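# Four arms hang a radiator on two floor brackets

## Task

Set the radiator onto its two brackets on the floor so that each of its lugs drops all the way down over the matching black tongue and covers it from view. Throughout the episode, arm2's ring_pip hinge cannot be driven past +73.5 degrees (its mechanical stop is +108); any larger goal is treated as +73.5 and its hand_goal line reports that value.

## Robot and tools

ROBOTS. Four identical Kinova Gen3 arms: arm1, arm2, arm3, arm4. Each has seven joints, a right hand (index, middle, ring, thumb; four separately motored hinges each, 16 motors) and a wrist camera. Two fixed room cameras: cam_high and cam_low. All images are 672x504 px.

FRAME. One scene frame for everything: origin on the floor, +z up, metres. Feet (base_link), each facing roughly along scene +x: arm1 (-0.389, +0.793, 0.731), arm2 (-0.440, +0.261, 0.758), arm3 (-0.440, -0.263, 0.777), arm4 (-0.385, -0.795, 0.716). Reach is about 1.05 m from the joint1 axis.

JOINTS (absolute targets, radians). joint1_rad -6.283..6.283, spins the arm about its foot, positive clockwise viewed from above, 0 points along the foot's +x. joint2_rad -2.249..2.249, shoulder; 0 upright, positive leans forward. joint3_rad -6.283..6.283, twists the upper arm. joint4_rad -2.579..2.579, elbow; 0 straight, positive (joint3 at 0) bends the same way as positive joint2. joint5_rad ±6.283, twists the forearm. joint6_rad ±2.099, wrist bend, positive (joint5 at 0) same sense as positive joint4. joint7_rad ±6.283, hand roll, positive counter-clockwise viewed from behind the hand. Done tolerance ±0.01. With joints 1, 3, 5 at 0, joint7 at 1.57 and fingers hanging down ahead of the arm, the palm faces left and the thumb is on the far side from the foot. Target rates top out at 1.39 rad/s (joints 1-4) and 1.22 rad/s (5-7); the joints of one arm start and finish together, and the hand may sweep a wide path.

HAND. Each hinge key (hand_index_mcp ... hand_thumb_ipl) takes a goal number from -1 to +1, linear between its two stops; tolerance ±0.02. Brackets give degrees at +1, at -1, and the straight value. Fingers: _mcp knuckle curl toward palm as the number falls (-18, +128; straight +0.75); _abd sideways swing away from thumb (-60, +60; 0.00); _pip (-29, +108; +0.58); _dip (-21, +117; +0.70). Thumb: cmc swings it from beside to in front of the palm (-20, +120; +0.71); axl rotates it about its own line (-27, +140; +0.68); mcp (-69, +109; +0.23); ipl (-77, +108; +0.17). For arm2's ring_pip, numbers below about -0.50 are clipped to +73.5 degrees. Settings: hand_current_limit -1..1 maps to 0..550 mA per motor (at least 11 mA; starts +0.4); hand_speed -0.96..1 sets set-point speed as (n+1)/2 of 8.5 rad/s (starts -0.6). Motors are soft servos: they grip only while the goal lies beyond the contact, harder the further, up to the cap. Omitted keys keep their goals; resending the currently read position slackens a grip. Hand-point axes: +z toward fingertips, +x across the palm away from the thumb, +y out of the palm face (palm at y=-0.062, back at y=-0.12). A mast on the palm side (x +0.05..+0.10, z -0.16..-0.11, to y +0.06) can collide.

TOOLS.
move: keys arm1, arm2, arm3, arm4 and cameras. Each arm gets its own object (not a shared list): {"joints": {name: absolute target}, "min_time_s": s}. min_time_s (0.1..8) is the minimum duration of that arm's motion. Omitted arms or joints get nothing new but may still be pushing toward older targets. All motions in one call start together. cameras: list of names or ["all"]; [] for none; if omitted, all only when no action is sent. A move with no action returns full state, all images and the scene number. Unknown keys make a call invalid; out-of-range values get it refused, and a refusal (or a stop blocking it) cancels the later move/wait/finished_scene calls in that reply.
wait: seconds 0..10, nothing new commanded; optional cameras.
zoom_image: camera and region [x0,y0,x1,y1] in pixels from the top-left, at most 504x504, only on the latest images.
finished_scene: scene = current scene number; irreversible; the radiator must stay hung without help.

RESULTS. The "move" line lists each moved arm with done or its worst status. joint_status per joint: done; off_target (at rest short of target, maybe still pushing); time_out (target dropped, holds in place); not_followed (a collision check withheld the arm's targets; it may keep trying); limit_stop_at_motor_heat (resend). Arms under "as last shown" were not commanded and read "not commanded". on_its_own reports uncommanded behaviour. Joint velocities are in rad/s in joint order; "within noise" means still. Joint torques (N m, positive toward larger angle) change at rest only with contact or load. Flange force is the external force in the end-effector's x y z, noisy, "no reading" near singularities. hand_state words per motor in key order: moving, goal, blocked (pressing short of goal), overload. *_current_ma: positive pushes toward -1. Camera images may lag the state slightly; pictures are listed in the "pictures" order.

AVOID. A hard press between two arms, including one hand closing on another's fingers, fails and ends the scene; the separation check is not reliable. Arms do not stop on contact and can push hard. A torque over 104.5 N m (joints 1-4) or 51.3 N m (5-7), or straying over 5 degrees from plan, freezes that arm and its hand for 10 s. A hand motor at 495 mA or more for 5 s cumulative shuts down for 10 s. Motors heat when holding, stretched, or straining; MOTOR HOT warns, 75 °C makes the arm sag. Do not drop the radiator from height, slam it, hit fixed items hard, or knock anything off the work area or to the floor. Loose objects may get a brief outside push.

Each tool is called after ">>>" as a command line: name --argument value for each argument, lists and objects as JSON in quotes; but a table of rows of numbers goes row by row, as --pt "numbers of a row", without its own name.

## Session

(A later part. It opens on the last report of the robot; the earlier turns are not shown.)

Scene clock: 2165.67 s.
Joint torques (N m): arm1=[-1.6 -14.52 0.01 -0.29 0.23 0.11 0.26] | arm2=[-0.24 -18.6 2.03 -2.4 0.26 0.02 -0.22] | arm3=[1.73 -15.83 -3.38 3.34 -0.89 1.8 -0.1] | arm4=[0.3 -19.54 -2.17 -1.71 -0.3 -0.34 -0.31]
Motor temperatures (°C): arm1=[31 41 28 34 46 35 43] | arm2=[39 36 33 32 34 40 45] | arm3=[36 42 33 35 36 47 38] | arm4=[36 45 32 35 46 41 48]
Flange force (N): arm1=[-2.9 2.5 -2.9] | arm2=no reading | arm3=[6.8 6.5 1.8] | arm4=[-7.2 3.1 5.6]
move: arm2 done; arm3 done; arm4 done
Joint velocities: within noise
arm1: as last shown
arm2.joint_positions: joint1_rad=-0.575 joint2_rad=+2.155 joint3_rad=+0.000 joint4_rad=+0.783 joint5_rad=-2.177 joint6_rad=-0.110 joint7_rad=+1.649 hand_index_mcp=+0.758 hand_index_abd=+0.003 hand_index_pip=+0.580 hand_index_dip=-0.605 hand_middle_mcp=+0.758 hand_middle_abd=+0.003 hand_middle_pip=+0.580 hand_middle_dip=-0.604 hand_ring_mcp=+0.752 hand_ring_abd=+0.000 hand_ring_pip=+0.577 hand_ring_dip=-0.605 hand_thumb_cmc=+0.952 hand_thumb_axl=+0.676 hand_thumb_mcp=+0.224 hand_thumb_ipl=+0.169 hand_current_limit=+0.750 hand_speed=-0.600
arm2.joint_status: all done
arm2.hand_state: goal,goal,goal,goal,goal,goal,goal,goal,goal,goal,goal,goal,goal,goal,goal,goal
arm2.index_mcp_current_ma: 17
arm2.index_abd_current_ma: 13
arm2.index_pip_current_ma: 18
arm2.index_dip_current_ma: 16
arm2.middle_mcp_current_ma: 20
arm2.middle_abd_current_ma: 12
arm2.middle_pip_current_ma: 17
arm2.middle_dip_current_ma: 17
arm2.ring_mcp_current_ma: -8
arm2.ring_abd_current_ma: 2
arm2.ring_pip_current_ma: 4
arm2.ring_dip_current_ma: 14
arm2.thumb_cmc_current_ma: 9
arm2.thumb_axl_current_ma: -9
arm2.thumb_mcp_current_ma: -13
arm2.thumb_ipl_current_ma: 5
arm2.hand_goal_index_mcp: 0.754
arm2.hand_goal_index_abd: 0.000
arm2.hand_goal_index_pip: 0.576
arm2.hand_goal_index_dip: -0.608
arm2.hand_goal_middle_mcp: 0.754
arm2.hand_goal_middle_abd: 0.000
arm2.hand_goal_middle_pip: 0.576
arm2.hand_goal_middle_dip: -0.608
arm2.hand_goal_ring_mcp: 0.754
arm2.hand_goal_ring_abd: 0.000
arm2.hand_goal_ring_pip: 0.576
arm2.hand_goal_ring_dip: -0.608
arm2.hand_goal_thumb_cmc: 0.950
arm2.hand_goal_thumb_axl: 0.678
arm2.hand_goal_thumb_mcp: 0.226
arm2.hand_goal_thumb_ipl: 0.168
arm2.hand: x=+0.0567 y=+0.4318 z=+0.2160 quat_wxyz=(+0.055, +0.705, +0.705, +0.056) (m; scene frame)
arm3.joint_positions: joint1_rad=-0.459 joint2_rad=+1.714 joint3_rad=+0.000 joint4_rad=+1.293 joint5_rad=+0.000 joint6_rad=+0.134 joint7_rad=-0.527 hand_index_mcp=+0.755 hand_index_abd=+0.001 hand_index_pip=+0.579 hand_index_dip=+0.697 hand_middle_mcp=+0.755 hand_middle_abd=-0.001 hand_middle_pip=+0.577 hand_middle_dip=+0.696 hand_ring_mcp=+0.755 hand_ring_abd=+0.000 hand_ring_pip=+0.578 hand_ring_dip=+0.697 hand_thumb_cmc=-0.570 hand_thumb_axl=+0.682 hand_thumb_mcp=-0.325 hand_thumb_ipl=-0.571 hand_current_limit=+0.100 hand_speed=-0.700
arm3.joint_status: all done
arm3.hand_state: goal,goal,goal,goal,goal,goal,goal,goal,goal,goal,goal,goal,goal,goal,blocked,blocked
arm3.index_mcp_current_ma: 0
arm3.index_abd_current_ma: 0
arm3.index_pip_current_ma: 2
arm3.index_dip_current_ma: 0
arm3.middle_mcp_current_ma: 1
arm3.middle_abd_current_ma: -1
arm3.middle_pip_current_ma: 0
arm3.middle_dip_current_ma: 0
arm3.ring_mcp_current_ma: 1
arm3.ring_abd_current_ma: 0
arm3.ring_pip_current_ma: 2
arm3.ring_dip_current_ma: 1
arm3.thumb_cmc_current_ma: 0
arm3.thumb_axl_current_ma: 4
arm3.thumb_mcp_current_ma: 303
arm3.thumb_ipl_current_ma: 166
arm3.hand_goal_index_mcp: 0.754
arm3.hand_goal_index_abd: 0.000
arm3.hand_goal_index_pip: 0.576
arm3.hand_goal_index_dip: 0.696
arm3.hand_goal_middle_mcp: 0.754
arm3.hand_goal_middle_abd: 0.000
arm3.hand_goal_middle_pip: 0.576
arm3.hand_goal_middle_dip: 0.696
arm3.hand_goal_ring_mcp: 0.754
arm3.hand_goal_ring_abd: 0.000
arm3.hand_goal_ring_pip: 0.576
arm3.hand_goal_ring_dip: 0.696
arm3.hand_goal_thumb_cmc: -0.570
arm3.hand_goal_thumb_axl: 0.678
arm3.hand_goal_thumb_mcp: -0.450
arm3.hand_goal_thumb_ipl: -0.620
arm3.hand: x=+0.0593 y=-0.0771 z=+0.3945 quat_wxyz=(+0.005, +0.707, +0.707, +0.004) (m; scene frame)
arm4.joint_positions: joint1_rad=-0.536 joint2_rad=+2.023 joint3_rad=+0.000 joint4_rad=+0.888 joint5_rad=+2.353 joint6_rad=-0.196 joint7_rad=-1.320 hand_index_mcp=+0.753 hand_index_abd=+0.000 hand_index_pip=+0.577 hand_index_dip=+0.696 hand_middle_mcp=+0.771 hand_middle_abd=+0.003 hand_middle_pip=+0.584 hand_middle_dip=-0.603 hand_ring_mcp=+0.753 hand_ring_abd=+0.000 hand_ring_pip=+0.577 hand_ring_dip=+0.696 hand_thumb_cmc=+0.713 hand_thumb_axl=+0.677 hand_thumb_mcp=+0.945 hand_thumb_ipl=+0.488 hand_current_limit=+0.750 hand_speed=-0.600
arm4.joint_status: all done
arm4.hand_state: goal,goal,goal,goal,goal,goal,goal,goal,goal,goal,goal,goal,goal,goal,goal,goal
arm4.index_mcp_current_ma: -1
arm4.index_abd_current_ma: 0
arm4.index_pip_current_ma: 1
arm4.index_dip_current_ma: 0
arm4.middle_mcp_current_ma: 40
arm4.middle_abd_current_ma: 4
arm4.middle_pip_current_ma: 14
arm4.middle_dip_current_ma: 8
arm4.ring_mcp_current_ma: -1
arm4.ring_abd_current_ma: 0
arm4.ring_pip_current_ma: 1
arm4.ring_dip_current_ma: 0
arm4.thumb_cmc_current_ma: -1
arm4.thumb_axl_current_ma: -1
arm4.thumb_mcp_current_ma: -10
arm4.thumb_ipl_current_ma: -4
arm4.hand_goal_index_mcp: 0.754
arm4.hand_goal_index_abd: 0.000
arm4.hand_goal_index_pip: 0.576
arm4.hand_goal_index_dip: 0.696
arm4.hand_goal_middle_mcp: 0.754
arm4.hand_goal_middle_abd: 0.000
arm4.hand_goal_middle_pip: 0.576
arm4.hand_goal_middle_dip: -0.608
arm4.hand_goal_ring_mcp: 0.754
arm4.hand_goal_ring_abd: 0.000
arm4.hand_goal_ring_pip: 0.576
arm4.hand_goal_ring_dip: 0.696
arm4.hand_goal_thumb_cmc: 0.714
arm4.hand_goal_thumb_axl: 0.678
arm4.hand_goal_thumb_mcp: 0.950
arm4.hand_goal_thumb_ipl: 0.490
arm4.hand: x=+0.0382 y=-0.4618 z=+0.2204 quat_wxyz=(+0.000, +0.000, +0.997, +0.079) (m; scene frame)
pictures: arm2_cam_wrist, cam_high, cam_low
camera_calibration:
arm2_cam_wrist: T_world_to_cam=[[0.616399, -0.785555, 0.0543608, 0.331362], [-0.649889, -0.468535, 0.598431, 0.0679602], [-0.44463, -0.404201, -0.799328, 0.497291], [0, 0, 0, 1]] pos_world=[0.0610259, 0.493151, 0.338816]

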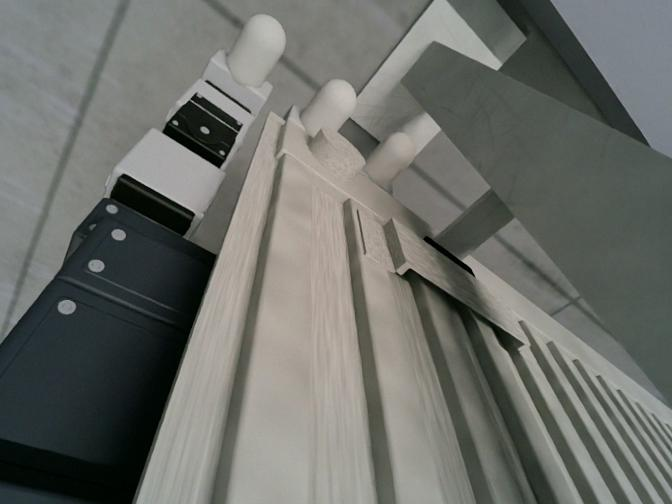

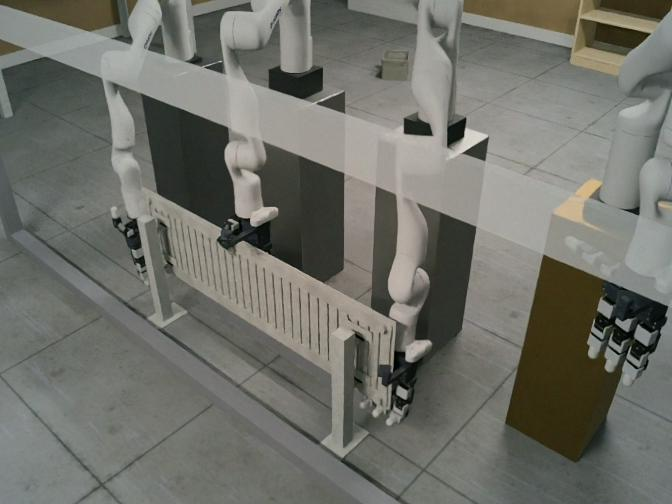

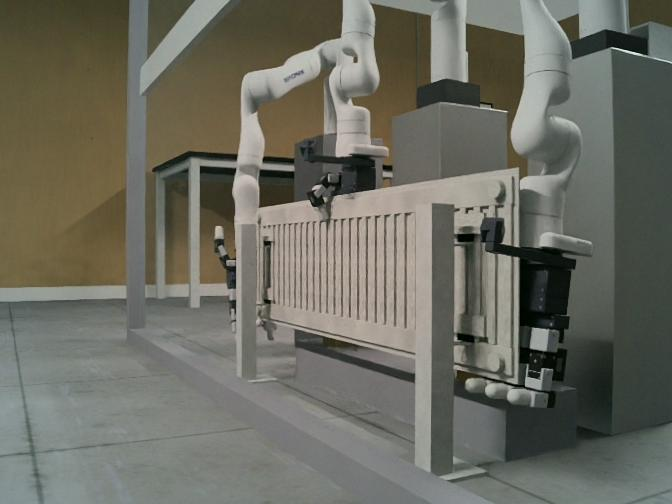

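>>> move --cameras '["arm3_cam_wrist"]'

>>> zoom_image --camera "arm3_cam_wrist" --region '[500, 220, 660, 420]'

>>> zoom_image --camera "arm3_cam_wrist" --region '[560, 320, 640, 420]'

Scene clock: 2315.20 s.
Joint torques (N m): arm1=[-1.52 -14.53 -0.03 -0.31 0.21 0.12 0.28] | arm2=[-0.25 -18.63 2 -2.38 0.28 0.02 -0.22] | arm3=[1.73 -15.75 -3.37 3.32 -0.86 1.8 -0.09] | arm4=[0.38 -19.5 -2.19 -1.71 -0.29 -0.25 -0.29]
Motor temperatures (°C): arm1=[31 41 28 34 46 35 43] | arm2=[39 34 33 32 34 39 44] | arm3=[36 40 33 34 36 47 38] | arm4=[36 43 32 35 46 41 48]
Flange force (N): arm1=[-2.8 2.3 -2.8] | arm2=no reading | arm3=[6.8 6.4 1.6] | arm4=[-7.7 3.5 5.9]
Joint velocities: within noise
arm1.joint_positions: joint1_rad=-0.500 joint2_rad=+0.935 joint3_rad=+0.000 joint4_rad=+2.192 joint5_rad=+0.000 joint6_rad=+0.014 joint7_rad=-0.880 hand_index_mcp=+0.753 hand_index_abd=+0.000 hand_index_pip=+0.577 hand_index_dip=+0.696 hand_middle_mcp=+0.753 hand_middle_abd=+0.000 hand_middle_pip=+0.577 hand_middle_dip=+0.696 hand_ring_mcp=+0.753 hand_ring_abd=+0.000 hand_ring_pip=+0.577 hand_ring_dip=+0.696 hand_thumb_cmc=+0.714 hand_thumb_axl=+0.677 hand_thumb_mcp=+0.224 hand_thumb_ipl=+0.168 hand_current_limit=+0.400 hand_speed=-0.600
arm1.joint_status: not commanded
arm1.hand_state: goal,goal,goal,goal,goal,goal,goal,goal,goal,goal,goal,goal,goal,goal,goal,goal
arm1.index_mcp_current_ma: -1
arm1.index_abd_current_ma: 0
arm1.index_pip_current_ma: 1
arm1.index_dip_current_ma: 0
arm1.middle_mcp_current_ma: -1
arm1.middle_abd_current_ma: 0
arm1.middle_pip_current_ma: 1
arm1.middle_dip_current_ma: 0
arm1.ring_mcp_current_ma: -1
arm1.ring_abd_current_ma: 0
arm1.ring_pip_current_ma: 1
arm1.ring_dip_current_ma: 0
arm1.thumb_cmc_current_ma: 0
arm1.thumb_axl_current_ma: -1
arm1.thumb_mcp_current_ma: -6
arm1.thumb_ipl_current_ma: 0
arm1.hand_goal_index_mcp: 0.754
arm1.hand_goal_index_abd: 0.000
arm1.hand_goal_index_pip: 0.576
arm1.hand_goal_index_dip: 0.696
arm1.hand_goal_middle_mcp: 0.754
arm1.hand_goal_middle_abd: 0.000
arm1.hand_goal_middle_pip: 0.576
arm1.hand_goal_middle_dip: 0.696
arm1.hand_goal_ring_mcp: 0.754
arm1.hand_goal_ring_abd: 0.000
arm1.hand_goal_ring_pip: 0.576
arm1.hand_goal_ring_dip: 0.696
arm1.hand_goal_thumb_cmc: 0.714
arm1.hand_goal_thumb_axl: 0.678
arm1.hand_goal_thumb_mcp: 0.226
arm1.hand_goal_thumb_ipl: 0.168
arm1.hand: x=-0.0078 y=+0.8966 z=+0.6542 quat_wxyz=(-0.001, +0.819, +0.574, +0.007) (m; scene frame)
arm2.joint_positions: joint1_rad=-0.575 joint2_rad=+2.155 joint3_rad=+0.000 joint4_rad=+0.783 joint5_rad=-2.177 joint6_rad=-0.110 joint7_rad=+1.649 hand_index_mcp=+0.758 hand_index_abd=+0.003 hand_index_pip=+0.580 hand_index_dip=-0.605 hand_middle_mcp=+0.758 hand_middle_abd=+0.003 hand_middle_pip=+0.580 hand_middle_dip=-0.604 hand_ring_mcp=+0.752 hand_ring_abd=+0.000 hand_ring_pip=+0.577 hand_ring_dip=-0.605 hand_thumb_cmc=+0.952 hand_thumb_axl=+0.676 hand_thumb_mcp=+0.224 hand_thumb_ipl=+0.169 hand_current_limit=+0.750 hand_speed=-0.600
arm2.joint_status: all done
arm2.hand_state: goal,goal,goal,goal,goal,goal,goal,goal,goal,goal,goal,goal,goal,goal,goal,goal
arm2.index_mcp_current_ma: 17
arm2.index_abd_current_ma: 13
arm2.index_pip_current_ma: 18
arm2.index_dip_current_ma: 16
arm2.middle_mcp_current_ma: 20
arm2.middle_abd_current_ma: 12
arm2.middle_pip_current_ma: 17
arm2.middle_dip_current_ma: 17
arm2.ring_mcp_current_ma: -8
arm2.ring_abd_current_ma: 2
arm2.ring_pip_current_ma: 4
arm2.ring_dip_current_ma: 14
arm2.thumb_cmc_current_ma: 9
arm2.thumb_axl_current_ma: -9
arm2.thumb_mcp_current_ma: -13
arm2.thumb_ipl_current_ma: 5
arm2.hand_goal_index_mcp: 0.754
arm2.hand_goal_index_abd: 0.000
arm2.hand_goal_index_pip: 0.576
arm2.hand_goal_index_dip: -0.608
arm2.hand_goal_middle_mcp: 0.754
arm2.hand_goal_middle_abd: 0.000
arm2.hand_goal_middle_pip: 0.576
arm2.hand_goal_middle_dip: -0.608
arm2.hand_goal_ring_mcp: 0.754
arm2.hand_goal_ring_abd: 0.000
arm2.hand_goal_ring_pip: 0.576
arm2.hand_goal_ring_dip: -0.608
arm2.hand_goal_thumb_cmc: 0.950
arm2.hand_goal_thumb_axl: 0.678
arm2.hand_goal_thumb_mcp: 0.226
arm2.hand_goal_thumb_ipl: 0.168
arm2.hand: x=+0.0568 y=+0.4318 z=+0.2160 quat_wxyz=(+0.055, +0.705, +0.705, +0.056) (m; scene frame)
arm3.joint_positions: joint1_rad=-0.459 joint2_rad=+1.714 joint3_rad=+0.000 joint4_rad=+1.293 joint5_rad=+0.000 joint6_rad=+0.134 joint7_rad=-0.527 hand_index_mcp=+0.755 hand_index_abd=+0.001 hand_index_pip=+0.579 hand_index_dip=+0.697 hand_middle_mcp=+0.755 hand_middle_abd=-0.001 hand_middle_pip=+0.577 hand_middle_dip=+0.696 hand_ring_mcp=+0.755 hand_ring_abd=+0.000 hand_ring_pip=+0.578 hand_ring_dip=+0.697 hand_thumb_cmc=-0.570 hand_thumb_axl=+0.682 hand_thumb_mcp=-0.325 hand_thumb_ipl=-0.571 hand_current_limit=+0.100 hand_speed=-0.700
arm3.joint_status: all done
arm3.hand_state: goal,goal,goal,goal,goal,goal,goal,goal,goal,goal,goal,goal,goal,goal,blocked,blocked
arm3.index_mcp_current_ma: 0
arm3.index_abd_current_ma: 0
arm3.index_pip_current_ma: 2
arm3.index_dip_current_ma: 0
arm3.middle_mcp_current_ma: 1
arm3.middle_abd_current_ma: -1
arm3.middle_pip_current_ma: 0
arm3.middle_dip_current_ma: 0
arm3.ring_mcp_current_ma: 1
arm3.ring_abd_current_ma: 0
arm3.ring_pip_current_ma: 2
arm3.ring_dip_current_ma: 1
arm3.thumb_cmc_current_ma: 0
arm3.thumb_axl_current_ma: 4
arm3.thumb_mcp_current_ma: 303
arm3.thumb_ipl_current_ma: 166
arm3.hand_goal_index_mcp: 0.754
arm3.hand_goal_index_abd: 0.000
arm3.hand_goal_index_pip: 0.576
arm3.hand_goal_index_dip: 0.696
arm3.hand_goal_middle_mcp: 0.754
arm3.hand_goal_middle_abd: 0.000
arm3.hand_goal_middle_pip: 0.576
arm3.hand_goal_middle_dip: 0.696
arm3.hand_goal_ring_mcp: 0.754
arm3.hand_goal_ring_abd: 0.000
arm3.hand_goal_ring_pip: 0.576
arm3.hand_goal_ring_dip: 0.696
arm3.hand_goal_thumb_cmc: -0.570
arm3.hand_goal_thumb_axl: 0.678
arm3.hand_goal_thumb_mcp: -0.450
arm3.hand_goal_thumb_ipl: -0.620
arm3.hand: x=+0.0593 y=-0.0771 z=+0.3945 quat_wxyz=(+0.005, +0.707, +0.707, +0.004) (m; scene frame)
arm4.joint_positions: joint1_rad=-0.536 joint2_rad=+2.023 joint3_rad=+0.000 joint4_rad=+0.888 joint5_rad=+2.353 joint6_rad=-0.196 joint7_rad=-1.320 hand_index_mcp=+0.753 hand_index_abd=+0.000 hand_index_pip=+0.577 hand_index_dip=+0.696 hand_middle_mcp=+0.771 hand_middle_abd=+0.003 hand_middle_pip=+0.584 hand_middle_dip=-0.603 hand_ring_mcp=+0.753 hand_ring_abd=+0.000 hand_ring_pip=+0.577 hand_ring_dip=+0.696 hand_thumb_cmc=+0.713 hand_thumb_axl=+0.677 hand_thumb_mcp=+0.945 hand_thumb_ipl=+0.488 hand_current_limit=+0.750 hand_speed=-0.600
arm4.joint_status: all done
arm4.hand_state: goal,goal,goal,goal,goal,goal,goal,goal,goal,goal,goal,goal,goal,goal,goal,goal
arm4.index_mcp_current_ma: -1
arm4.index_abd_current_ma: 0
arm4.index_pip_current_ma: 1
arm4.index_dip_current_ma: 0
arm4.middle_mcp_current_ma: 40
arm4.middle_abd_current_ma: 4
arm4.middle_pip_current_ma: 14
arm4.middle_dip_current_ma: 8
arm4.ring_mcp_current_ma: -1
arm4.ring_abd_current_ma: 0
arm4.ring_pip_current_ma: 1
arm4.ring_dip_current_ma: 0
arm4.thumb_cmc_current_ma: -1
arm4.thumb_axl_current_ma: -1
arm4.thumb_mcp_current_ma: -10
arm4.thumb_ipl_current_ma: -4
arm4.hand_goal_index_mcp: 0.754
arm4.hand_goal_index_abd: 0.000
arm4.hand_goal_index_pip: 0.576
arm4.hand_goal_index_dip: 0.696
arm4.hand_goal_middle_mcp: 0.754
arm4.hand_goal_middle_abd: 0.000
arm4.hand_goal_middle_pip: 0.576
arm4.hand_goal_middle_dip: -0.608
arm4.hand_goal_ring_mcp: 0.754
arm4.hand_goal_ring_abd: 0.000
arm4.hand_goal_ring_pip: 0.576
arm4.hand_goal_ring_dip: 0.696
arm4.hand_goal_thumb_cmc: 0.714
arm4.hand_goal_thumb_axl: 0.678
arm4.hand_goal_thumb_mcp: 0.950
arm4.hand_goal_thumb_ipl: 0.490
arm4.hand: x=+0.0382 y=-0.4618 z=+0.2204 quat_wxyz=(+0.000, +0.000, +0.997, +0.079) (m; scene frame)
pictures: arm3_cam_wrist
camera_calibration:
arm3_cam_wrist: T_world_to_cam=[[0.616175, -0.784131, 0.073942, -0.0985995], [-0.592161, -0.399323, 0.699919, -0.31738], [-0.519302, -0.475058, -0.710384, 0.405626], [0, 0, 0, 1]] pos_world=[0.0834568, -0.0113559, 0.517581]

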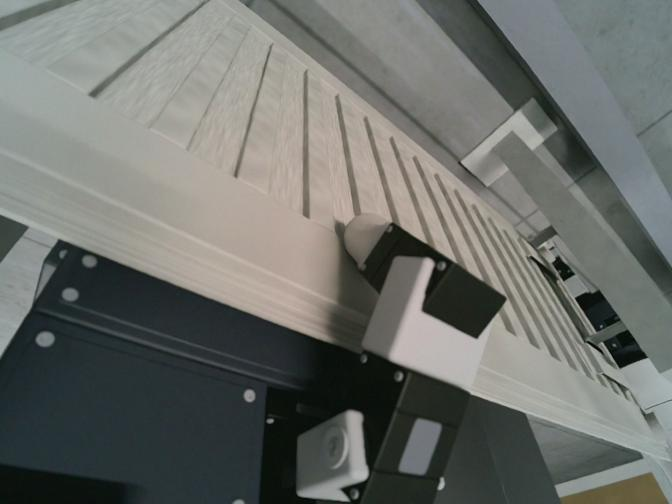

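Scaled by 2.520.

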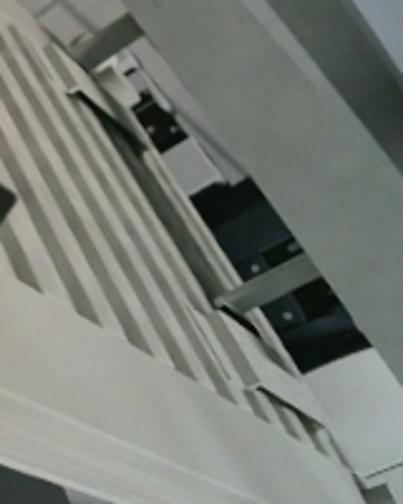

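Scaled by 5.040.

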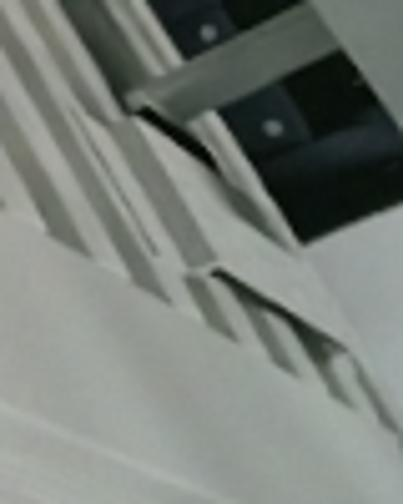

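>>> move --cameras '["cam_low"]'

>>> zoom_image --camera "cam_low" --region '[480, 155, 540, 215]'

>>> zoom_image --camera "cam_low" --region '[480, 335, 540, 395]'

>>> zoom_image --camera "cam_low" --region '[400, 190, 480, 270]'

>>> zoom_image --camera "cam_low" --region '[400, 400, 480, 480]'

Scene clock: 2358.13 s.
Joint torques (N m): arm1=[-1.58 -14.59 0.08 -0.32 0.22 0.04 0.22] | arm2=[-0.23 -18.57 2.01 -2.36 0.25 0.03 -0.19] | arm3=[1.7 -15.8 -3.37 3.3 -0.88 1.79 -0.09] | arm4=[0.32 -19.47 -2.26 -1.75 -0.27 -0.22 -0.25]
Motor temperatures (°C): arm1=[31 41 28 34 46 35 43] | arm2=[39 34 33 32 34 39 44] | arm3=[36 40 33 34 36 47 38] | arm4=[36 43 32 35 46 41 48]
Flange force (N): arm1=[-2.8 2.6 -2.8] | arm2=no reading | arm3=[6.7 6.4 1.6] | arm4=[-8.0 3.5 5.8]
Joint velocities: within noise
arm1.joint_positions: joint1_rad=-0.500 joint2_rad=+0.935 joint3_rad=+0.000 joint4_rad=+2.192 joint5_rad=+0.000 joint6_rad=+0.014 joint7_rad=-0.880 hand_index_mcp=+0.753 hand_index_abd=+0.000 hand_index_pip=+0.577 hand_index_dip=+0.696 hand_middle_mcp=+0.753 hand_middle_abd=+0.000 hand_middle_pip=+0.577 hand_middle_dip=+0.696 hand_ring_mcp=+0.753 hand_ring_abd=+0.000 hand_ring_pip=+0.577 hand_ring_dip=+0.696 hand_thumb_cmc=+0.714 hand_thumb_axl=+0.677 hand_thumb_mcp=+0.224 hand_thumb_ipl=+0.168 hand_current_limit=+0.400 hand_speed=-0.600
arm1.joint_status: not commanded
arm1.hand_state: goal,goal,goal,goal,goal,goal,goal,goal,goal,goal,goal,goal,goal,goal,goal,goal
arm1.index_mcp_current_ma: -1
arm1.index_abd_current_ma: 0
arm1.index_pip_current_ma: 1
arm1.index_dip_current_ma: 0
arm1.middle_mcp_current_ma: -1
arm1.middle_abd_current_ma: 0
arm1.middle_pip_current_ma: 1
arm1.middle_dip_current_ma: 0
arm1.ring_mcp_current_ma: -1
arm1.ring_abd_current_ma: 0
arm1.ring_pip_current_ma: 1
arm1.ring_dip_current_ma: 0
arm1.thumb_cmc_current_ma: 0
arm1.thumb_axl_current_ma: -1
arm1.thumb_mcp_current_ma: -6
arm1.thumb_ipl_current_ma: 0
arm1.hand_goal_index_mcp: 0.754
arm1.hand_goal_index_abd: 0.000
arm1.hand_goal_index_pip: 0.576
arm1.hand_goal_index_dip: 0.696
arm1.hand_goal_middle_mcp: 0.754
arm1.hand_goal_middle_abd: 0.000
arm1.hand_goal_middle_pip: 0.576
arm1.hand_goal_middle_dip: 0.696
arm1.hand_goal_ring_mcp: 0.754
arm1.hand_goal_ring_abd: 0.000
arm1.hand_goal_ring_pip: 0.576
arm1.hand_goal_ring_dip: 0.696
arm1.hand_goal_thumb_cmc: 0.714
arm1.hand_goal_thumb_axl: 0.678
arm1.hand_goal_thumb_mcp: 0.226
arm1.hand_goal_thumb_ipl: 0.168
arm1.hand: x=-0.0078 y=+0.8966 z=+0.6542 quat_wxyz=(-0.001, +0.819, +0.574, +0.007) (m; scene frame)
arm2.joint_positions: joint1_rad=-0.575 joint2_rad=+2.155 joint3_rad=+0.000 joint4_rad=+0.783 joint5_rad=-2.177 joint6_rad=-0.110 joint7_rad=+1.649 hand_index_mcp=+0.758 hand_index_abd=+0.003 hand_index_pip=+0.580 hand_index_dip=-0.605 hand_middle_mcp=+0.758 hand_middle_abd=+0.003 hand_middle_pip=+0.580 hand_middle_dip=-0.604 hand_ring_mcp=+0.752 hand_ring_abd=+0.000 hand_ring_pip=+0.577 hand_ring_dip=-0.605 hand_thumb_cmc=+0.952 hand_thumb_axl=+0.676 hand_thumb_mcp=+0.224 hand_thumb_ipl=+0.169 hand_current_limit=+0.750 hand_speed=-0.600
arm2.joint_status: all done
arm2.hand_state: goal,goal,goal,goal,goal,goal,goal,goal,goal,goal,goal,goal,goal,goal,goal,goal
arm2.index_mcp_current_ma: 17
arm2.index_abd_current_ma: 13
arm2.index_pip_current_ma: 18
arm2.index_dip_current_ma: 16
arm2.middle_mcp_current_ma: 20
arm2.middle_abd_current_ma: 12
arm2.middle_pip_current_ma: 17
arm2.middle_dip_current_ma: 17
arm2.ring_mcp_current_ma: -8
arm2.ring_abd_current_ma: 2
arm2.ring_pip_current_ma: 4
arm2.ring_dip_current_ma: 14
arm2.thumb_cmc_current_ma: 9
arm2.thumb_axl_current_ma: -9
arm2.thumb_mcp_current_ma: -13
arm2.thumb_ipl_current_ma: 5
arm2.hand_goal_index_mcp: 0.754
arm2.hand_goal_index_abd: 0.000
arm2.hand_goal_index_pip: 0.576
arm2.hand_goal_index_dip: -0.608
arm2.hand_goal_middle_mcp: 0.754
arm2.hand_goal_middle_abd: 0.000
arm2.hand_goal_middle_pip: 0.576
arm2.hand_goal_middle_dip: -0.608
arm2.hand_goal_ring_mcp: 0.754
arm2.hand_goal_ring_abd: 0.000
arm2.hand_goal_ring_pip: 0.576
arm2.hand_goal_ring_dip: -0.608
arm2.hand_goal_thumb_cmc: 0.950
arm2.hand_goal_thumb_axl: 0.678
arm2.hand_goal_thumb_mcp: 0.226
arm2.hand_goal_thumb_ipl: 0.168
arm2.hand: x=+0.0568 y=+0.4318 z=+0.2160 quat_wxyz=(+0.055, +0.705, +0.705, +0.056) (m; scene frame)
arm3.joint_positions: joint1_rad=-0.459 joint2_rad=+1.714 joint3_rad=+0.000 joint4_rad=+1.293 joint5_rad=+0.000 joint6_rad=+0.134 joint7_rad=-0.527 hand_index_mcp=+0.755 hand_index_abd=+0.001 hand_index_pip=+0.579 hand_index_dip=+0.697 hand_middle_mcp=+0.755 hand_middle_abd=-0.001 hand_middle_pip=+0.577 hand_middle_dip=+0.696 hand_ring_mcp=+0.755 hand_ring_abd=+0.000 hand_ring_pip=+0.578 hand_ring_dip=+0.697 hand_thumb_cmc=-0.570 hand_thumb_axl=+0.682 hand_thumb_mcp=-0.325 hand_thumb_ipl=-0.571 hand_current_limit=+0.100 hand_speed=-0.700
arm3.joint_status: all done
arm3.hand_state: goal,goal,goal,goal,goal,goal,goal,goal,goal,goal,goal,goal,goal,goal,blocked,blocked
arm3.index_mcp_current_ma: 0
arm3.index_abd_current_ma: 0
arm3.index_pip_current_ma: 2
arm3.index_dip_current_ma: 0
arm3.middle_mcp_current_ma: 1
arm3.middle_abd_current_ma: -1
arm3.middle_pip_current_ma: 0
arm3.middle_dip_current_ma: 0
arm3.ring_mcp_current_ma: 1
arm3.ring_abd_current_ma: 0
arm3.ring_pip_current_ma: 2
arm3.ring_dip_current_ma: 1
arm3.thumb_cmc_current_ma: 0
arm3.thumb_axl_current_ma: 4
arm3.thumb_mcp_current_ma: 303
arm3.thumb_ipl_current_ma: 166
arm3.hand_goal_index_mcp: 0.754
arm3.hand_goal_index_abd: 0.000
arm3.hand_goal_index_pip: 0.576
arm3.hand_goal_index_dip: 0.696
arm3.hand_goal_middle_mcp: 0.754
arm3.hand_goal_middle_abd: 0.000
arm3.hand_goal_middle_pip: 0.576
arm3.hand_goal_middle_dip: 0.696
arm3.hand_goal_ring_mcp: 0.754
arm3.hand_goal_ring_abd: 0.000
arm3.hand_goal_ring_pip: 0.576
arm3.hand_goal_ring_dip: 0.696
arm3.hand_goal_thumb_cmc: -0.570
arm3.hand_goal_thumb_axl: 0.678
arm3.hand_goal_thumb_mcp: -0.450
arm3.hand_goal_thumb_ipl: -0.620
arm3.hand: x=+0.0593 y=-0.0771 z=+0.3945 quat_wxyz=(+0.005, +0.707, +0.707, +0.004) (m; scene frame)
arm4.joint_positions: joint1_rad=-0.536 joint2_rad=+2.023 joint3_rad=+0.000 joint4_rad=+0.888 joint5_rad=+2.353 joint6_rad=-0.196 joint7_rad=-1.320 hand_index_mcp=+0.753 hand_index_abd=+0.000 hand_index_pip=+0.577 hand_index_dip=+0.696 hand_middle_mcp=+0.771 hand_middle_abd=+0.003 hand_middle_pip=+0.584 hand_middle_dip=-0.603 hand_ring_mcp=+0.753 hand_ring_abd=+0.000 hand_ring_pip=+0.577 hand_ring_dip=+0.696 hand_thumb_cmc=+0.713 hand_thumb_axl=+0.677 hand_thumb_mcp=+0.945 hand_thumb_ipl=+0.488 hand_current_limit=+0.750 hand_speed=-0.600
arm4.joint_status: all done
arm4.hand_state: goal,goal,goal,goal,goal,goal,goal,goal,goal,goal,goal,goal,goal,goal,goal,goal
arm4.index_mcp_current_ma: -1
arm4.index_abd_current_ma: 0
arm4.index_pip_current_ma: 1
arm4.index_dip_current_ma: 0
arm4.middle_mcp_current_ma: 40
arm4.middle_abd_current_ma: 4
arm4.middle_pip_current_ma: 14
arm4.middle_dip_current_ma: 8
arm4.ring_mcp_current_ma: -1
arm4.ring_abd_current_ma: 0
arm4.ring_pip_current_ma: 1
arm4.ring_dip_current_ma: 0
arm4.thumb_cmc_current_ma: -1
arm4.thumb_axl_current_ma: -1
arm4.thumb_mcp_current_ma: -10
arm4.thumb_ipl_current_ma: -4
arm4.hand_goal_index_mcp: 0.754
arm4.hand_goal_index_abd: 0.000
arm4.hand_goal_index_pip: 0.576
arm4.hand_goal_index_dip: 0.696
arm4.hand_goal_middle_mcp: 0.754
arm4.hand_goal_middle_abd: 0.000
arm4.hand_goal_middle_pip: 0.576
arm4.hand_goal_middle_dip: -0.608
arm4.hand_goal_ring_mcp: 0.754
arm4.hand_goal_ring_abd: 0.000
arm4.hand_goal_ring_pip: 0.576
arm4.hand_goal_ring_dip: 0.696
arm4.hand_goal_thumb_cmc: 0.714
arm4.hand_goal_thumb_axl: 0.678
arm4.hand_goal_thumb_mcp: 0.950
arm4.hand_goal_thumb_ipl: 0.490
arm4.hand: x=+0.0382 y=-0.4618 z=+0.2204 quat_wxyz=(+0.000, +0.000, +0.997, +0.079) (m; scene frame)
pictures: cam_low

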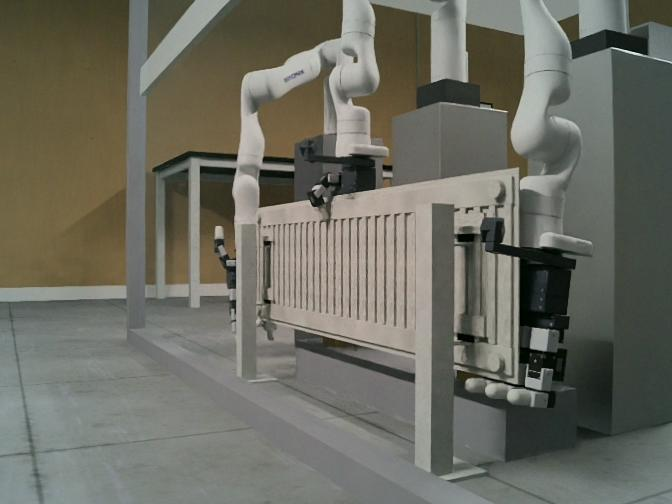

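Scaled by 8.400.

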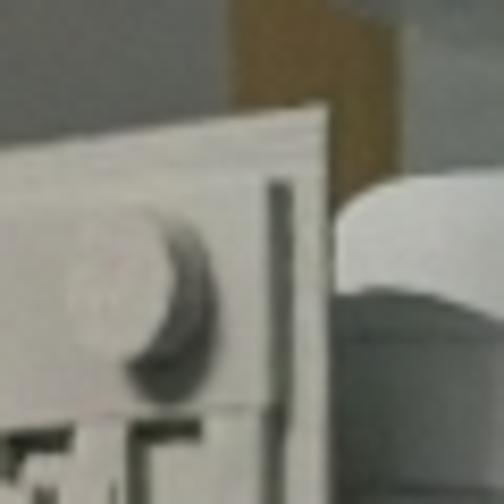

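Scaled by 8.400.

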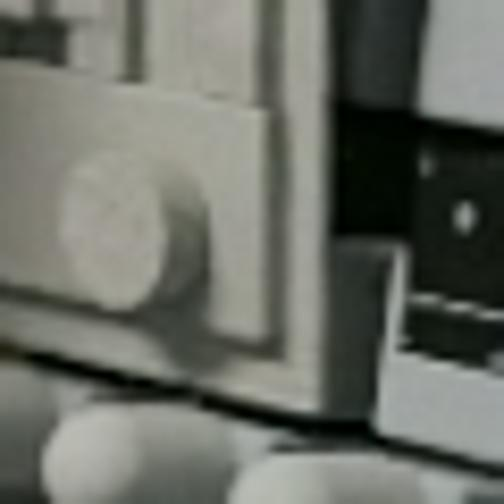

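Scaled by 6.300.

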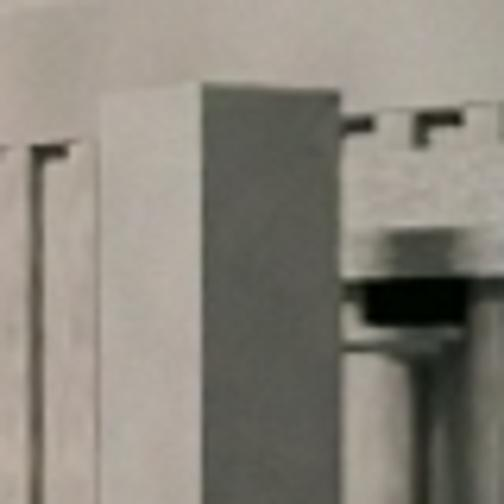

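Scaled by 6.300.

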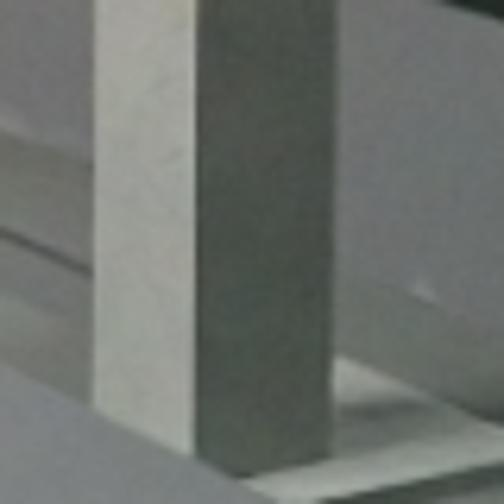

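>>> zoom_image --camera "cam_low" --region '[260, 310, 440, 400]'

>>> zoom_image --camera "cam_low" --region '[300, 320, 370, 360]'

Scaled by 2.800.

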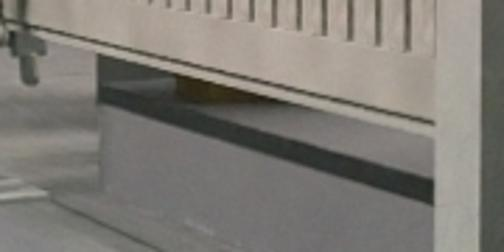

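Scaled by 7.200.

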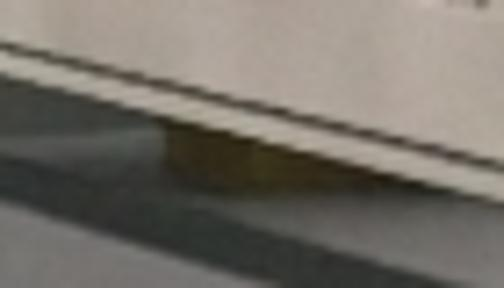

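>>> move --arm2 '{"joints":{"joint1_rad":-0.5755,"joint2_rad":2.1163,"joint3_rad":0,"joint4_rad":0.8500,"joint5_rad":-1.9356,"joint6_rad":-0.0970,"joint7_rad":1.4065},"min_time_s":2}' --arm3 '{"joints":{"joint1_rad":-0.4590,"joint2_rad":1.6919,"joint3_rad":0,"joint4_rad":1.3204,"joint5_rad":0,"joint6_rad":0.1293,"joint7_rad":-0.5270},"min_time_s":2}' --arm4 '{"joints":{"joint1_rad":-0.5363,"joint2_rad":1.9929,"joint3_rad":0,"joint4_rad":0.9361,"joint5_rad":2.2876,"joint6_rad":-0.1831,"joint7_rad":-1.2530},"min_time_s":2}'

>>> move --arm2 '{"joints":{"joint1_rad":-0.5756,"joint2_rad":2.0963,"joint3_rad":0,"joint4_rad":0.8840,"joint5_rad":-1.7951,"joint6_rad":-0.0930,"joint7_rad":1.2653},"min_time_s":2}' --arm3 '{"joints":{"joint1_rad":-0.4590,"joint2_rad":1.6761,"joint3_rad":0,"joint4_rad":1.3390,"joint5_rad":0,"joint6_rad":0.1266,"joint7_rad":-0.5270},"min_time_s":2}' --arm4 '{"joints":{"joint1_rad":-0.5363,"joint2_rad":1.9735,"joint3_rad":0,"joint4_rad":0.9675,"joint5_rad":2.2435,"joint6_rad":-0.1747,"joint7_rad":-1.2100},"min_time_s":2}' --cameras '["cam_low","arm2_cam_wrist"]'

>>> zoom_image --camera "arm2_cam_wrist" --region '[370, 190, 530, 340]'

>>> zoom_image --camera "cam_low" --region '[440, 200, 560, 360]'

>>> zoom_image --camera "cam_low" --region '[230, 200, 310, 310]'

Scene clock: 2436.97 s.
Joint torques (N m): arm1=[-1.5 -14.63 0.05 -0.18 0.17 0.11 0.24] | arm2=[-5.31 -27.83 -2.53 0.35 -0.08 1.29 -0.34] | arm3=[1.55 -18.24 -3.22 2.46 -0.76 1.41 -0.03] | arm4=[3.63 -30.32 0.52 -2.21 -0.13 0.08 -0.32]
Motor temperatures (°C): arm1=[31 41 28 34 46 35 43] | arm2=[39 34 33 32 34 39 44] | arm3=[36 39 33 34 36 47 38] | arm4=[36 42 32 35 46 41 48]
Flange force (N): arm1=[-2.5 2.6 -2.5] | arm2=no reading | arm3=[6.0 5.4 5.0] | arm4=[-7.0 6.6 34.2]
move: arm2 done; arm3 done; arm4 done
Joint velocities: within noise
arm1: as last shown
arm2.joint_positions: joint1_rad=-0.575 joint2_rad=+2.116 joint3_rad=+0.000 joint4_rad=+0.850 joint5_rad=-1.936 joint6_rad=-0.097 joint7_rad=+1.407 hand_index_mcp=+0.754 hand_index_abd=+0.002 hand_index_pip=+0.616 hand_index_dip=-0.536 hand_middle_mcp=+0.755 hand_middle_abd=+0.002 hand_middle_pip=+0.611 hand_middle_dip=-0.538 hand_ring_mcp=+0.752 hand_ring_abd=+0.000 hand_ring_pip=+0.577 hand_ring_dip=-0.605 hand_thumb_cmc=+0.952 hand_thumb_axl=+0.676 hand_thumb_mcp=+0.224 hand_thumb_ipl=+0.169 hand_current_limit=+0.750 hand_speed=-0.600
arm2.joint_status: all done
arm2.hand_state: goal,goal,blocked,blocked,goal,goal,blocked,blocked,goal,goal,goal,goal,goal,goal,goal,goal
arm2.index_mcp_current_ma: -2
arm2.index_abd_current_ma: 7
arm2.index_pip_current_ma: 190
arm2.index_dip_current_ma: 355
arm2.middle_mcp_current_ma: 6
arm2.middle_abd_current_ma: 7
arm2.middle_pip_current_ma: 169
arm2.middle_dip_current_ma: 346
arm2.ring_mcp_current_ma: -8
arm2.ring_abd_current_ma: 2
arm2.ring_pip_current_ma: 4
arm2.ring_dip_current_ma: 14
arm2.thumb_cmc_current_ma: 9
arm2.thumb_axl_current_ma: -9
arm2.thumb_mcp_current_ma: -13
arm2.thumb_ipl_current_ma: 5
arm2.hand_goal_index_mcp: 0.754
arm2.hand_goal_index_abd: 0.000
arm2.hand_goal_index_pip: 0.576
arm2.hand_goal_index_dip: -0.608
arm2.hand_goal_middle_mcp: 0.754
arm2.hand_goal_middle_abd: 0.000
arm2.hand_goal_middle_pip: 0.576
arm2.hand_goal_middle_dip: -0.608
arm2.hand_goal_ring_mcp: 0.754
arm2.hand_goal_ring_abd: 0.000
arm2.hand_goal_ring_pip: 0.576
arm2.hand_goal_ring_dip: -0.608
arm2.hand_goal_thumb_cmc: 0.950
arm2.hand_goal_thumb_axl: 0.678
arm2.hand_goal_thumb_mcp: 0.226
arm2.hand_goal_thumb_ipl: 0.168
arm2.hand: x=+0.0568 y=+0.4317 z=+0.2281 quat_wxyz=(+0.055, +0.705, +0.705, +0.056) (m; scene frame)
arm3.joint_positions: joint1_rad=-0.459 joint2_rad=+1.692 joint3_rad=+0.000 joint4_rad=+1.320 joint5_rad=+0.000 joint6_rad=+0.129 joint7_rad=-0.527 hand_index_mcp=+0.755 hand_index_abd=+0.001 hand_index_pip=+0.579 hand_index_dip=+0.697 hand_middle_mcp=+0.755 hand_middle_abd=-0.001 hand_middle_pip=+0.577 hand_middle_dip=+0.696 hand_ring_mcp=+0.755 hand_ring_abd=+0.000 hand_ring_pip=+0.578 hand_ring_dip=+0.697 hand_thumb_cmc=-0.570 hand_thumb_axl=+0.685 hand_thumb_mcp=-0.322 hand_thumb_ipl=-0.568 hand_current_limit=+0.100 hand_speed=-0.700
arm3.joint_status: all done
arm3.hand_state: goal,goal,goal,goal,goal,goal,goal,goal,goal,goal,goal,goal,goal,goal,blocked,blocked
arm3.index_mcp_current_ma: 0
arm3.index_abd_current_ma: 0
arm3.index_pip_current_ma: 2
arm3.index_dip_current_ma: 0
arm3.middle_mcp_current_ma: 1
arm3.middle_abd_current_ma: -1
arm3.middle_pip_current_ma: 0
arm3.middle_dip_current_ma: 0
arm3.ring_mcp_current_ma: 1
arm3.ring_abd_current_ma: 0
arm3.ring_pip_current_ma: 2
arm3.ring_dip_current_ma: 1
arm3.thumb_cmc_current_ma: 0
arm3.thumb_axl_current_ma: 9
arm3.thumb_mcp_current_ma: 303
arm3.thumb_ipl_current_ma: 182
arm3.hand_goal_index_mcp: 0.754
arm3.hand_goal_index_abd: 0.000
arm3.hand_goal_index_pip: 0.576
arm3.hand_goal_index_dip: 0.696
arm3.hand_goal_middle_mcp: 0.754
arm3.hand_goal_middle_abd: 0.000
arm3.hand_goal_middle_pip: 0.576
arm3.hand_goal_middle_dip: 0.696
arm3.hand_goal_ring_mcp: 0.754
arm3.hand_goal_ring_abd: 0.000
arm3.hand_goal_ring_pip: 0.576
arm3.hand_goal_ring_dip: 0.696
arm3.hand_goal_thumb_cmc: -0.570
arm3.hand_goal_thumb_axl: 0.678
arm3.hand_goal_thumb_mcp: -0.450
arm3.hand_goal_thumb_ipl: -0.620
arm3.hand: x=+0.0588 y=-0.0773 z=+0.4036 quat_wxyz=(+0.005, +0.707, +0.707, +0.004) (m; scene frame)
arm4.joint_positions: joint1_rad=-0.536 joint2_rad=+1.993 joint3_rad=+0.000 joint4_rad=+0.936 joint5_rad=+2.288 joint6_rad=-0.183 joint7_rad=-1.253 hand_index_mcp=+0.753 hand_index_abd=+0.000 hand_index_pip=+0.577 hand_index_dip=+0.696 hand_middle_mcp=+0.776 hand_middle_abd=+0.028 hand_middle_pip=+0.619 hand_middle_dip=-0.530 hand_ring_mcp=+0.753 hand_ring_abd=+0.000 hand_ring_pip=+0.577 hand_ring_dip=+0.696 hand_thumb_cmc=+0.713 hand_thumb_axl=+0.677 hand_thumb_mcp=+0.945 hand_thumb_ipl=+0.488 hand_current_limit=+0.750 hand_speed=-0.600
arm4.joint_status: all done
arm4.hand_state: goal,goal,goal,goal,blocked,blocked,blocked,blocked,goal,goal,goal,goal,goal,goal,goal,goal
arm4.index_mcp_current_ma: -1
arm4.index_abd_current_ma: 0
arm4.index_pip_current_ma: 1
arm4.index_dip_current_ma: 0
arm4.middle_mcp_current_ma: 55
arm4.middle_abd_current_ma: 57
arm4.middle_pip_current_ma: 117
arm4.middle_dip_current_ma: 258
arm4.ring_mcp_current_ma: -1
arm4.ring_abd_current_ma: 0
arm4.ring_pip_current_ma: 1
arm4.ring_dip_current_ma: 0
arm4.thumb_cmc_current_ma: -1
arm4.thumb_axl_current_ma: -1
arm4.thumb_mcp_current_ma: -10
arm4.thumb_ipl_current_ma: -4
arm4.hand_goal_index_mcp: 0.754
arm4.hand_goal_index_abd: 0.000
arm4.hand_goal_index_pip: 0.576
arm4.hand_goal_index_dip: 0.696
arm4.hand_goal_middle_mcp: 0.754
arm4.hand_goal_middle_abd: 0.000
arm4.hand_goal_middle_pip: 0.576
arm4.hand_goal_middle_dip: -0.608
arm4.hand_goal_ring_mcp: 0.754
arm4.hand_goal_ring_abd: 0.000
arm4.hand_goal_ring_pip: 0.576
arm4.hand_goal_ring_dip: 0.696
arm4.hand_goal_thumb_cmc: 0.714
arm4.hand_goal_thumb_axl: 0.678
arm4.hand_goal_thumb_mcp: 0.950
arm4.hand_goal_thumb_ipl: 0.490
arm4.hand: x=+0.0382 y=-0.4622 z=+0.2304 quat_wxyz=(+0.000, +0.000, +0.997, +0.078) (m; scene frame)
pictures: none

Scene clock: 2439.30 s.
Joint torques (N m): arm1=[-1.47 -14.68 0.07 -0.35 0.23 0.13 0.26] | arm2=[-5.85 -28.59 -3.16 0.3 -0.04 1.9 -0.26] | arm3=[1.61 -18.45 -3.08 2.14 -0.76 1.18 -0.01] | arm4=[3.97 -29.87 0.94 -1.56 -0.09 0.08 -0.3]
Motor temperatures (°C): arm1=[31 41 28 34 46 35 43] | arm2=[39 34 33 32 34 39 44] | arm3=[36 39 33 34 36 47 38] | arm4=[36 43 32 35 46 41 48]
Flange force (N): arm1=[-2.8 2.0 -2.4] | arm2=no reading | arm3=[5.9 5.0 4.4] | arm4=[-7.7 7.8 34.5]
move: arm2 done; arm3 done; arm4 done
Joint velocities: within noise
arm1: as last shown
arm2.joint_positions: joint1_rad=-0.576 joint2_rad=+2.096 joint3_rad=+0.000 joint4_rad=+0.884 joint5_rad=-1.795 joint6_rad=-0.093 joint7_rad=+1.265 hand_index_mcp=+0.753 hand_index_abd=+0.003 hand_index_pip=+0.617 hand_index_dip=-0.535 hand_middle_mcp=+0.755 hand_middle_abd=+0.003 hand_middle_pip=+0.612 hand_middle_dip=-0.537 hand_ring_mcp=+0.752 hand_ring_abd=+0.000 hand_ring_pip=+0.577 hand_ring_dip=-0.605 hand_thumb_cmc=+0.952 hand_thumb_axl=+0.676 hand_thumb_mcp=+0.224 hand_thumb_ipl=+0.169 hand_current_limit=+0.750 hand_speed=-0.600
arm2.joint_status: all done
arm2.hand_state: goal,goal,blocked,blocked,goal,goal,blocked,blocked,goal,goal,goal,goal,goal,goal,goal,goal
arm2.index_mcp_current_ma: -3
arm2.index_abd_current_ma: 12
arm2.index_pip_current_ma: 197
arm2.index_dip_current_ma: 358
arm2.middle_mcp_current_ma: 5
arm2.middle_abd_current_ma: 13
arm2.middle_pip_current_ma: 175
arm2.middle_dip_current_ma: 348
arm2.ring_mcp_current_ma: -8
arm2.ring_abd_current_ma: 2
arm2.ring_pip_current_ma: 4
arm2.ring_dip_current_ma: 14
arm2.thumb_cmc_current_ma: 9
arm2.thumb_axl_current_ma: -9
arm2.thumb_mcp_current_ma: -13
arm2.thumb_ipl_current_ma: 5
arm2.hand_goal_index_mcp: 0.754
arm2.hand_goal_index_abd: 0.000
arm2.hand_goal_index_pip: 0.576
arm2.hand_goal_index_dip: -0.608
arm2.hand_goal_middle_mcp: 0.754
arm2.hand_goal_middle_abd: 0.000
arm2.hand_goal_middle_pip: 0.576
arm2.hand_goal_middle_dip: -0.608
arm2.hand_goal_ring_mcp: 0.754
arm2.hand_goal_ring_abd: 0.000
arm2.hand_goal_ring_pip: 0.576
arm2.hand_goal_ring_dip: -0.608
arm2.hand_goal_thumb_cmc: 0.950
arm2.hand_goal_thumb_axl: 0.678
arm2.hand_goal_thumb_mcp: 0.226
arm2.hand_goal_thumb_ipl: 0.168
arm2.hand: x=+0.0568 y=+0.4316 z=+0.2346 quat_wxyz=(+0.055, +0.705, +0.705, +0.056) (m; scene frame)
arm3.joint_positions: joint1_rad=-0.459 joint2_rad=+1.676 joint3_rad=+0.000 joint4_rad=+1.339 joint5_rad=+0.000 joint6_rad=+0.127 joint7_rad=-0.527 hand_index_mcp=+0.755 hand_index_abd=+0.001 hand_index_pip=+0.579 hand_index_dip=+0.697 hand_middle_mcp=+0.755 hand_middle_abd=-0.001 hand_middle_pip=+0.577 hand_middle_dip=+0.696 hand_ring_mcp=+0.755 hand_ring_abd=+0.000 hand_ring_pip=+0.578 hand_ring_dip=+0.697 hand_thumb_cmc=-0.570 hand_thumb_axl=+0.686 hand_thumb_mcp=-0.322 hand_thumb_ipl=-0.568 hand_current_limit=+0.100 hand_speed=-0.700
arm3.joint_status: all done
arm3.hand_state: goal,goal,goal,goal,goal,goal,goal,goal,goal,goal,goal,goal,goal,goal,blocked,blocked
arm3.index_mcp_current_ma: 0
arm3.index_abd_current_ma: 0
arm3.index_pip_current_ma: 2
arm3.index_dip_current_ma: 0
arm3.middle_mcp_current_ma: 1
arm3.middle_abd_current_ma: -1
arm3.middle_pip_current_ma: 0
arm3.middle_dip_current_ma: 0
arm3.ring_mcp_current_ma: 1
arm3.ring_abd_current_ma: 0
arm3.ring_pip_current_ma: 2
arm3.ring_dip_current_ma: 1
arm3.thumb_cmc_current_ma: 0
arm3.thumb_axl_current_ma: 11
arm3.thumb_mcp_current_ma: 303
arm3.thumb_ipl_current_ma: 182
arm3.hand_goal_index_mcp: 0.754
arm3.hand_goal_index_abd: 0.000
arm3.hand_goal_index_pip: 0.576
arm3.hand_goal_index_dip: 0.696
arm3.hand_goal_middle_mcp: 0.754
arm3.hand_goal_middle_abd: 0.000
arm3.hand_goal_middle_pip: 0.576
arm3.hand_goal_middle_dip: 0.696
arm3.hand_goal_ring_mcp: 0.754
arm3.hand_goal_ring_abd: 0.000
arm3.hand_goal_ring_pip: 0.576
arm3.hand_goal_ring_dip: 0.696
arm3.hand_goal_thumb_cmc: -0.570
arm3.hand_goal_thumb_axl: 0.678
arm3.hand_goal_thumb_mcp: -0.450
arm3.hand_goal_thumb_ipl: -0.620
arm3.hand: x=+0.0586 y=-0.0773 z=+0.4101 quat_wxyz=(+0.005, +0.707, +0.707, +0.004) (m; scene frame)
arm4.joint_positions: joint1_rad=-0.536 joint2_rad=+1.974 joint3_rad=+0.000 joint4_rad=+0.967 joint5_rad=+2.244 joint6_rad=-0.175 joint7_rad=-1.210 hand_index_mcp=+0.753 hand_index_abd=+0.000 hand_index_pip=+0.577 hand_index_dip=+0.696 hand_middle_mcp=+0.776 hand_middle_abd=+0.031 hand_middle_pip=+0.619 hand_middle_dip=-0.527 hand_ring_mcp=+0.753 hand_ring_abd=+0.000 hand_ring_pip=+0.577 hand_ring_dip=+0.696 hand_thumb_cmc=+0.713 hand_thumb_axl=+0.677 hand_thumb_mcp=+0.945 hand_thumb_ipl=+0.488 hand_current_limit=+0.750 hand_speed=-0.600
arm4.joint_status: all done
arm4.hand_state: goal,goal,goal,goal,blocked,blocked,blocked,blocked,goal,goal,goal,goal,goal,goal,goal,goal
arm4.index_mcp_current_ma: -1
arm4.index_abd_current_ma: 0
arm4.index_pip_current_ma: 1
arm4.index_dip_current_ma: 0
arm4.middle_mcp_current_ma: 52
arm4.middle_abd_current_ma: 64
arm4.middle_pip_current_ma: 117
arm4.middle_dip_current_ma: 269
arm4.ring_mcp_current_ma: -1
arm4.ring_abd_current_ma: 0
arm4.ring_pip_current_ma: 1
arm4.ring_dip_current_ma: 0
arm4.thumb_cmc_current_ma: -1
arm4.thumb_axl_current_ma: -1
arm4.thumb_mcp_current_ma: -10
arm4.thumb_ipl_current_ma: -4
arm4.hand_goal_index_mcp: 0.754
arm4.hand_goal_index_abd: 0.000
arm4.hand_goal_index_pip: 0.576
arm4.hand_goal_index_dip: 0.696
arm4.hand_goal_middle_mcp: 0.754
arm4.hand_goal_middle_abd: 0.000
arm4.hand_goal_middle_pip: 0.576
arm4.hand_goal_middle_dip: -0.608
arm4.hand_goal_ring_mcp: 0.754
arm4.hand_goal_ring_abd: 0.000
arm4.hand_goal_ring_pip: 0.576
arm4.hand_goal_ring_dip: 0.696
arm4.hand_goal_thumb_cmc: 0.714
arm4.hand_goal_thumb_axl: 0.678
arm4.hand_goal_thumb_mcp: 0.950
arm4.hand_goal_thumb_ipl: 0.490
arm4.hand: x=+0.0382 y=-0.4628 z=+0.2369 quat_wxyz=(+0.000, +0.001, +0.997, +0.077) (m; scene frame)
pictures: arm2_cam_wrist, cam_low
camera_calibration:
arm2_cam_wrist: T_world_to_cam=[[0.616383, -0.785562, 0.0544501, 0.330245], [-0.649959, -0.468508, 0.598375, 0.0567938], [-0.44455, -0.404219, -0.799364, 0.512135], [0, 0, 0, 1]] pos_world=[0.0610259, 0.493051, 0.357416]

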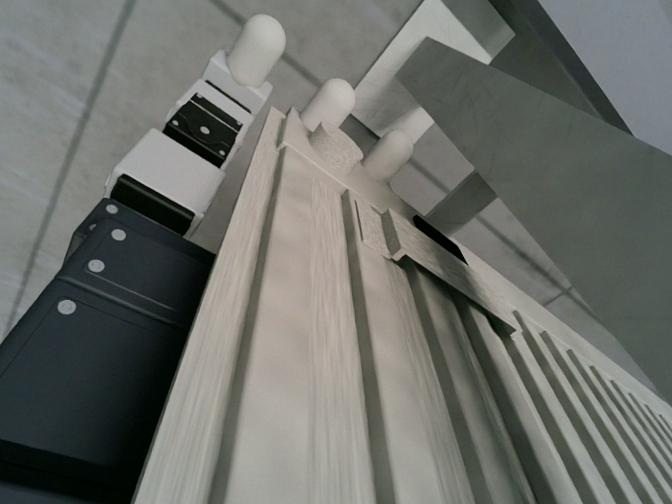

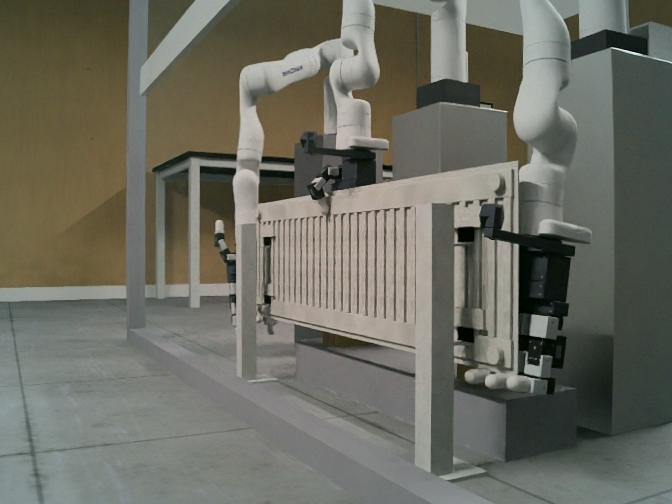

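Scaled by 3.150.

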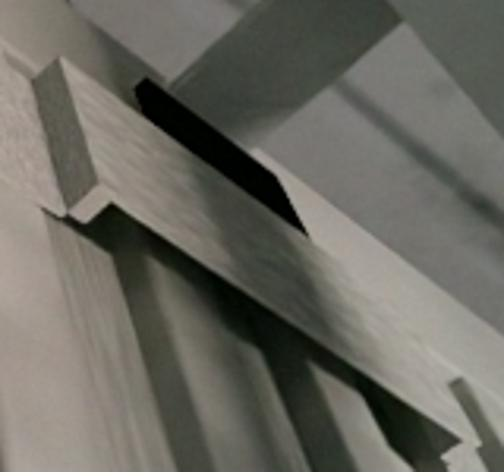

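Scaled by 3.150.

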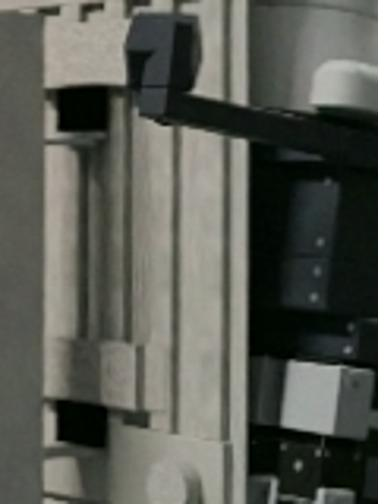

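Scaled by 4.582.

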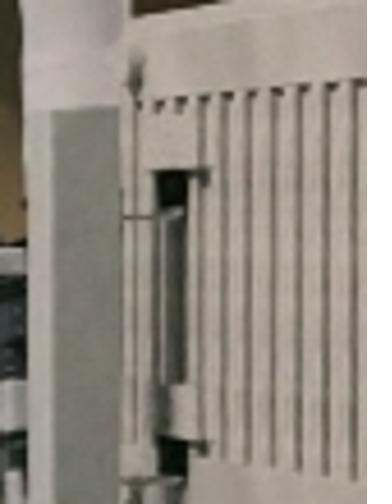

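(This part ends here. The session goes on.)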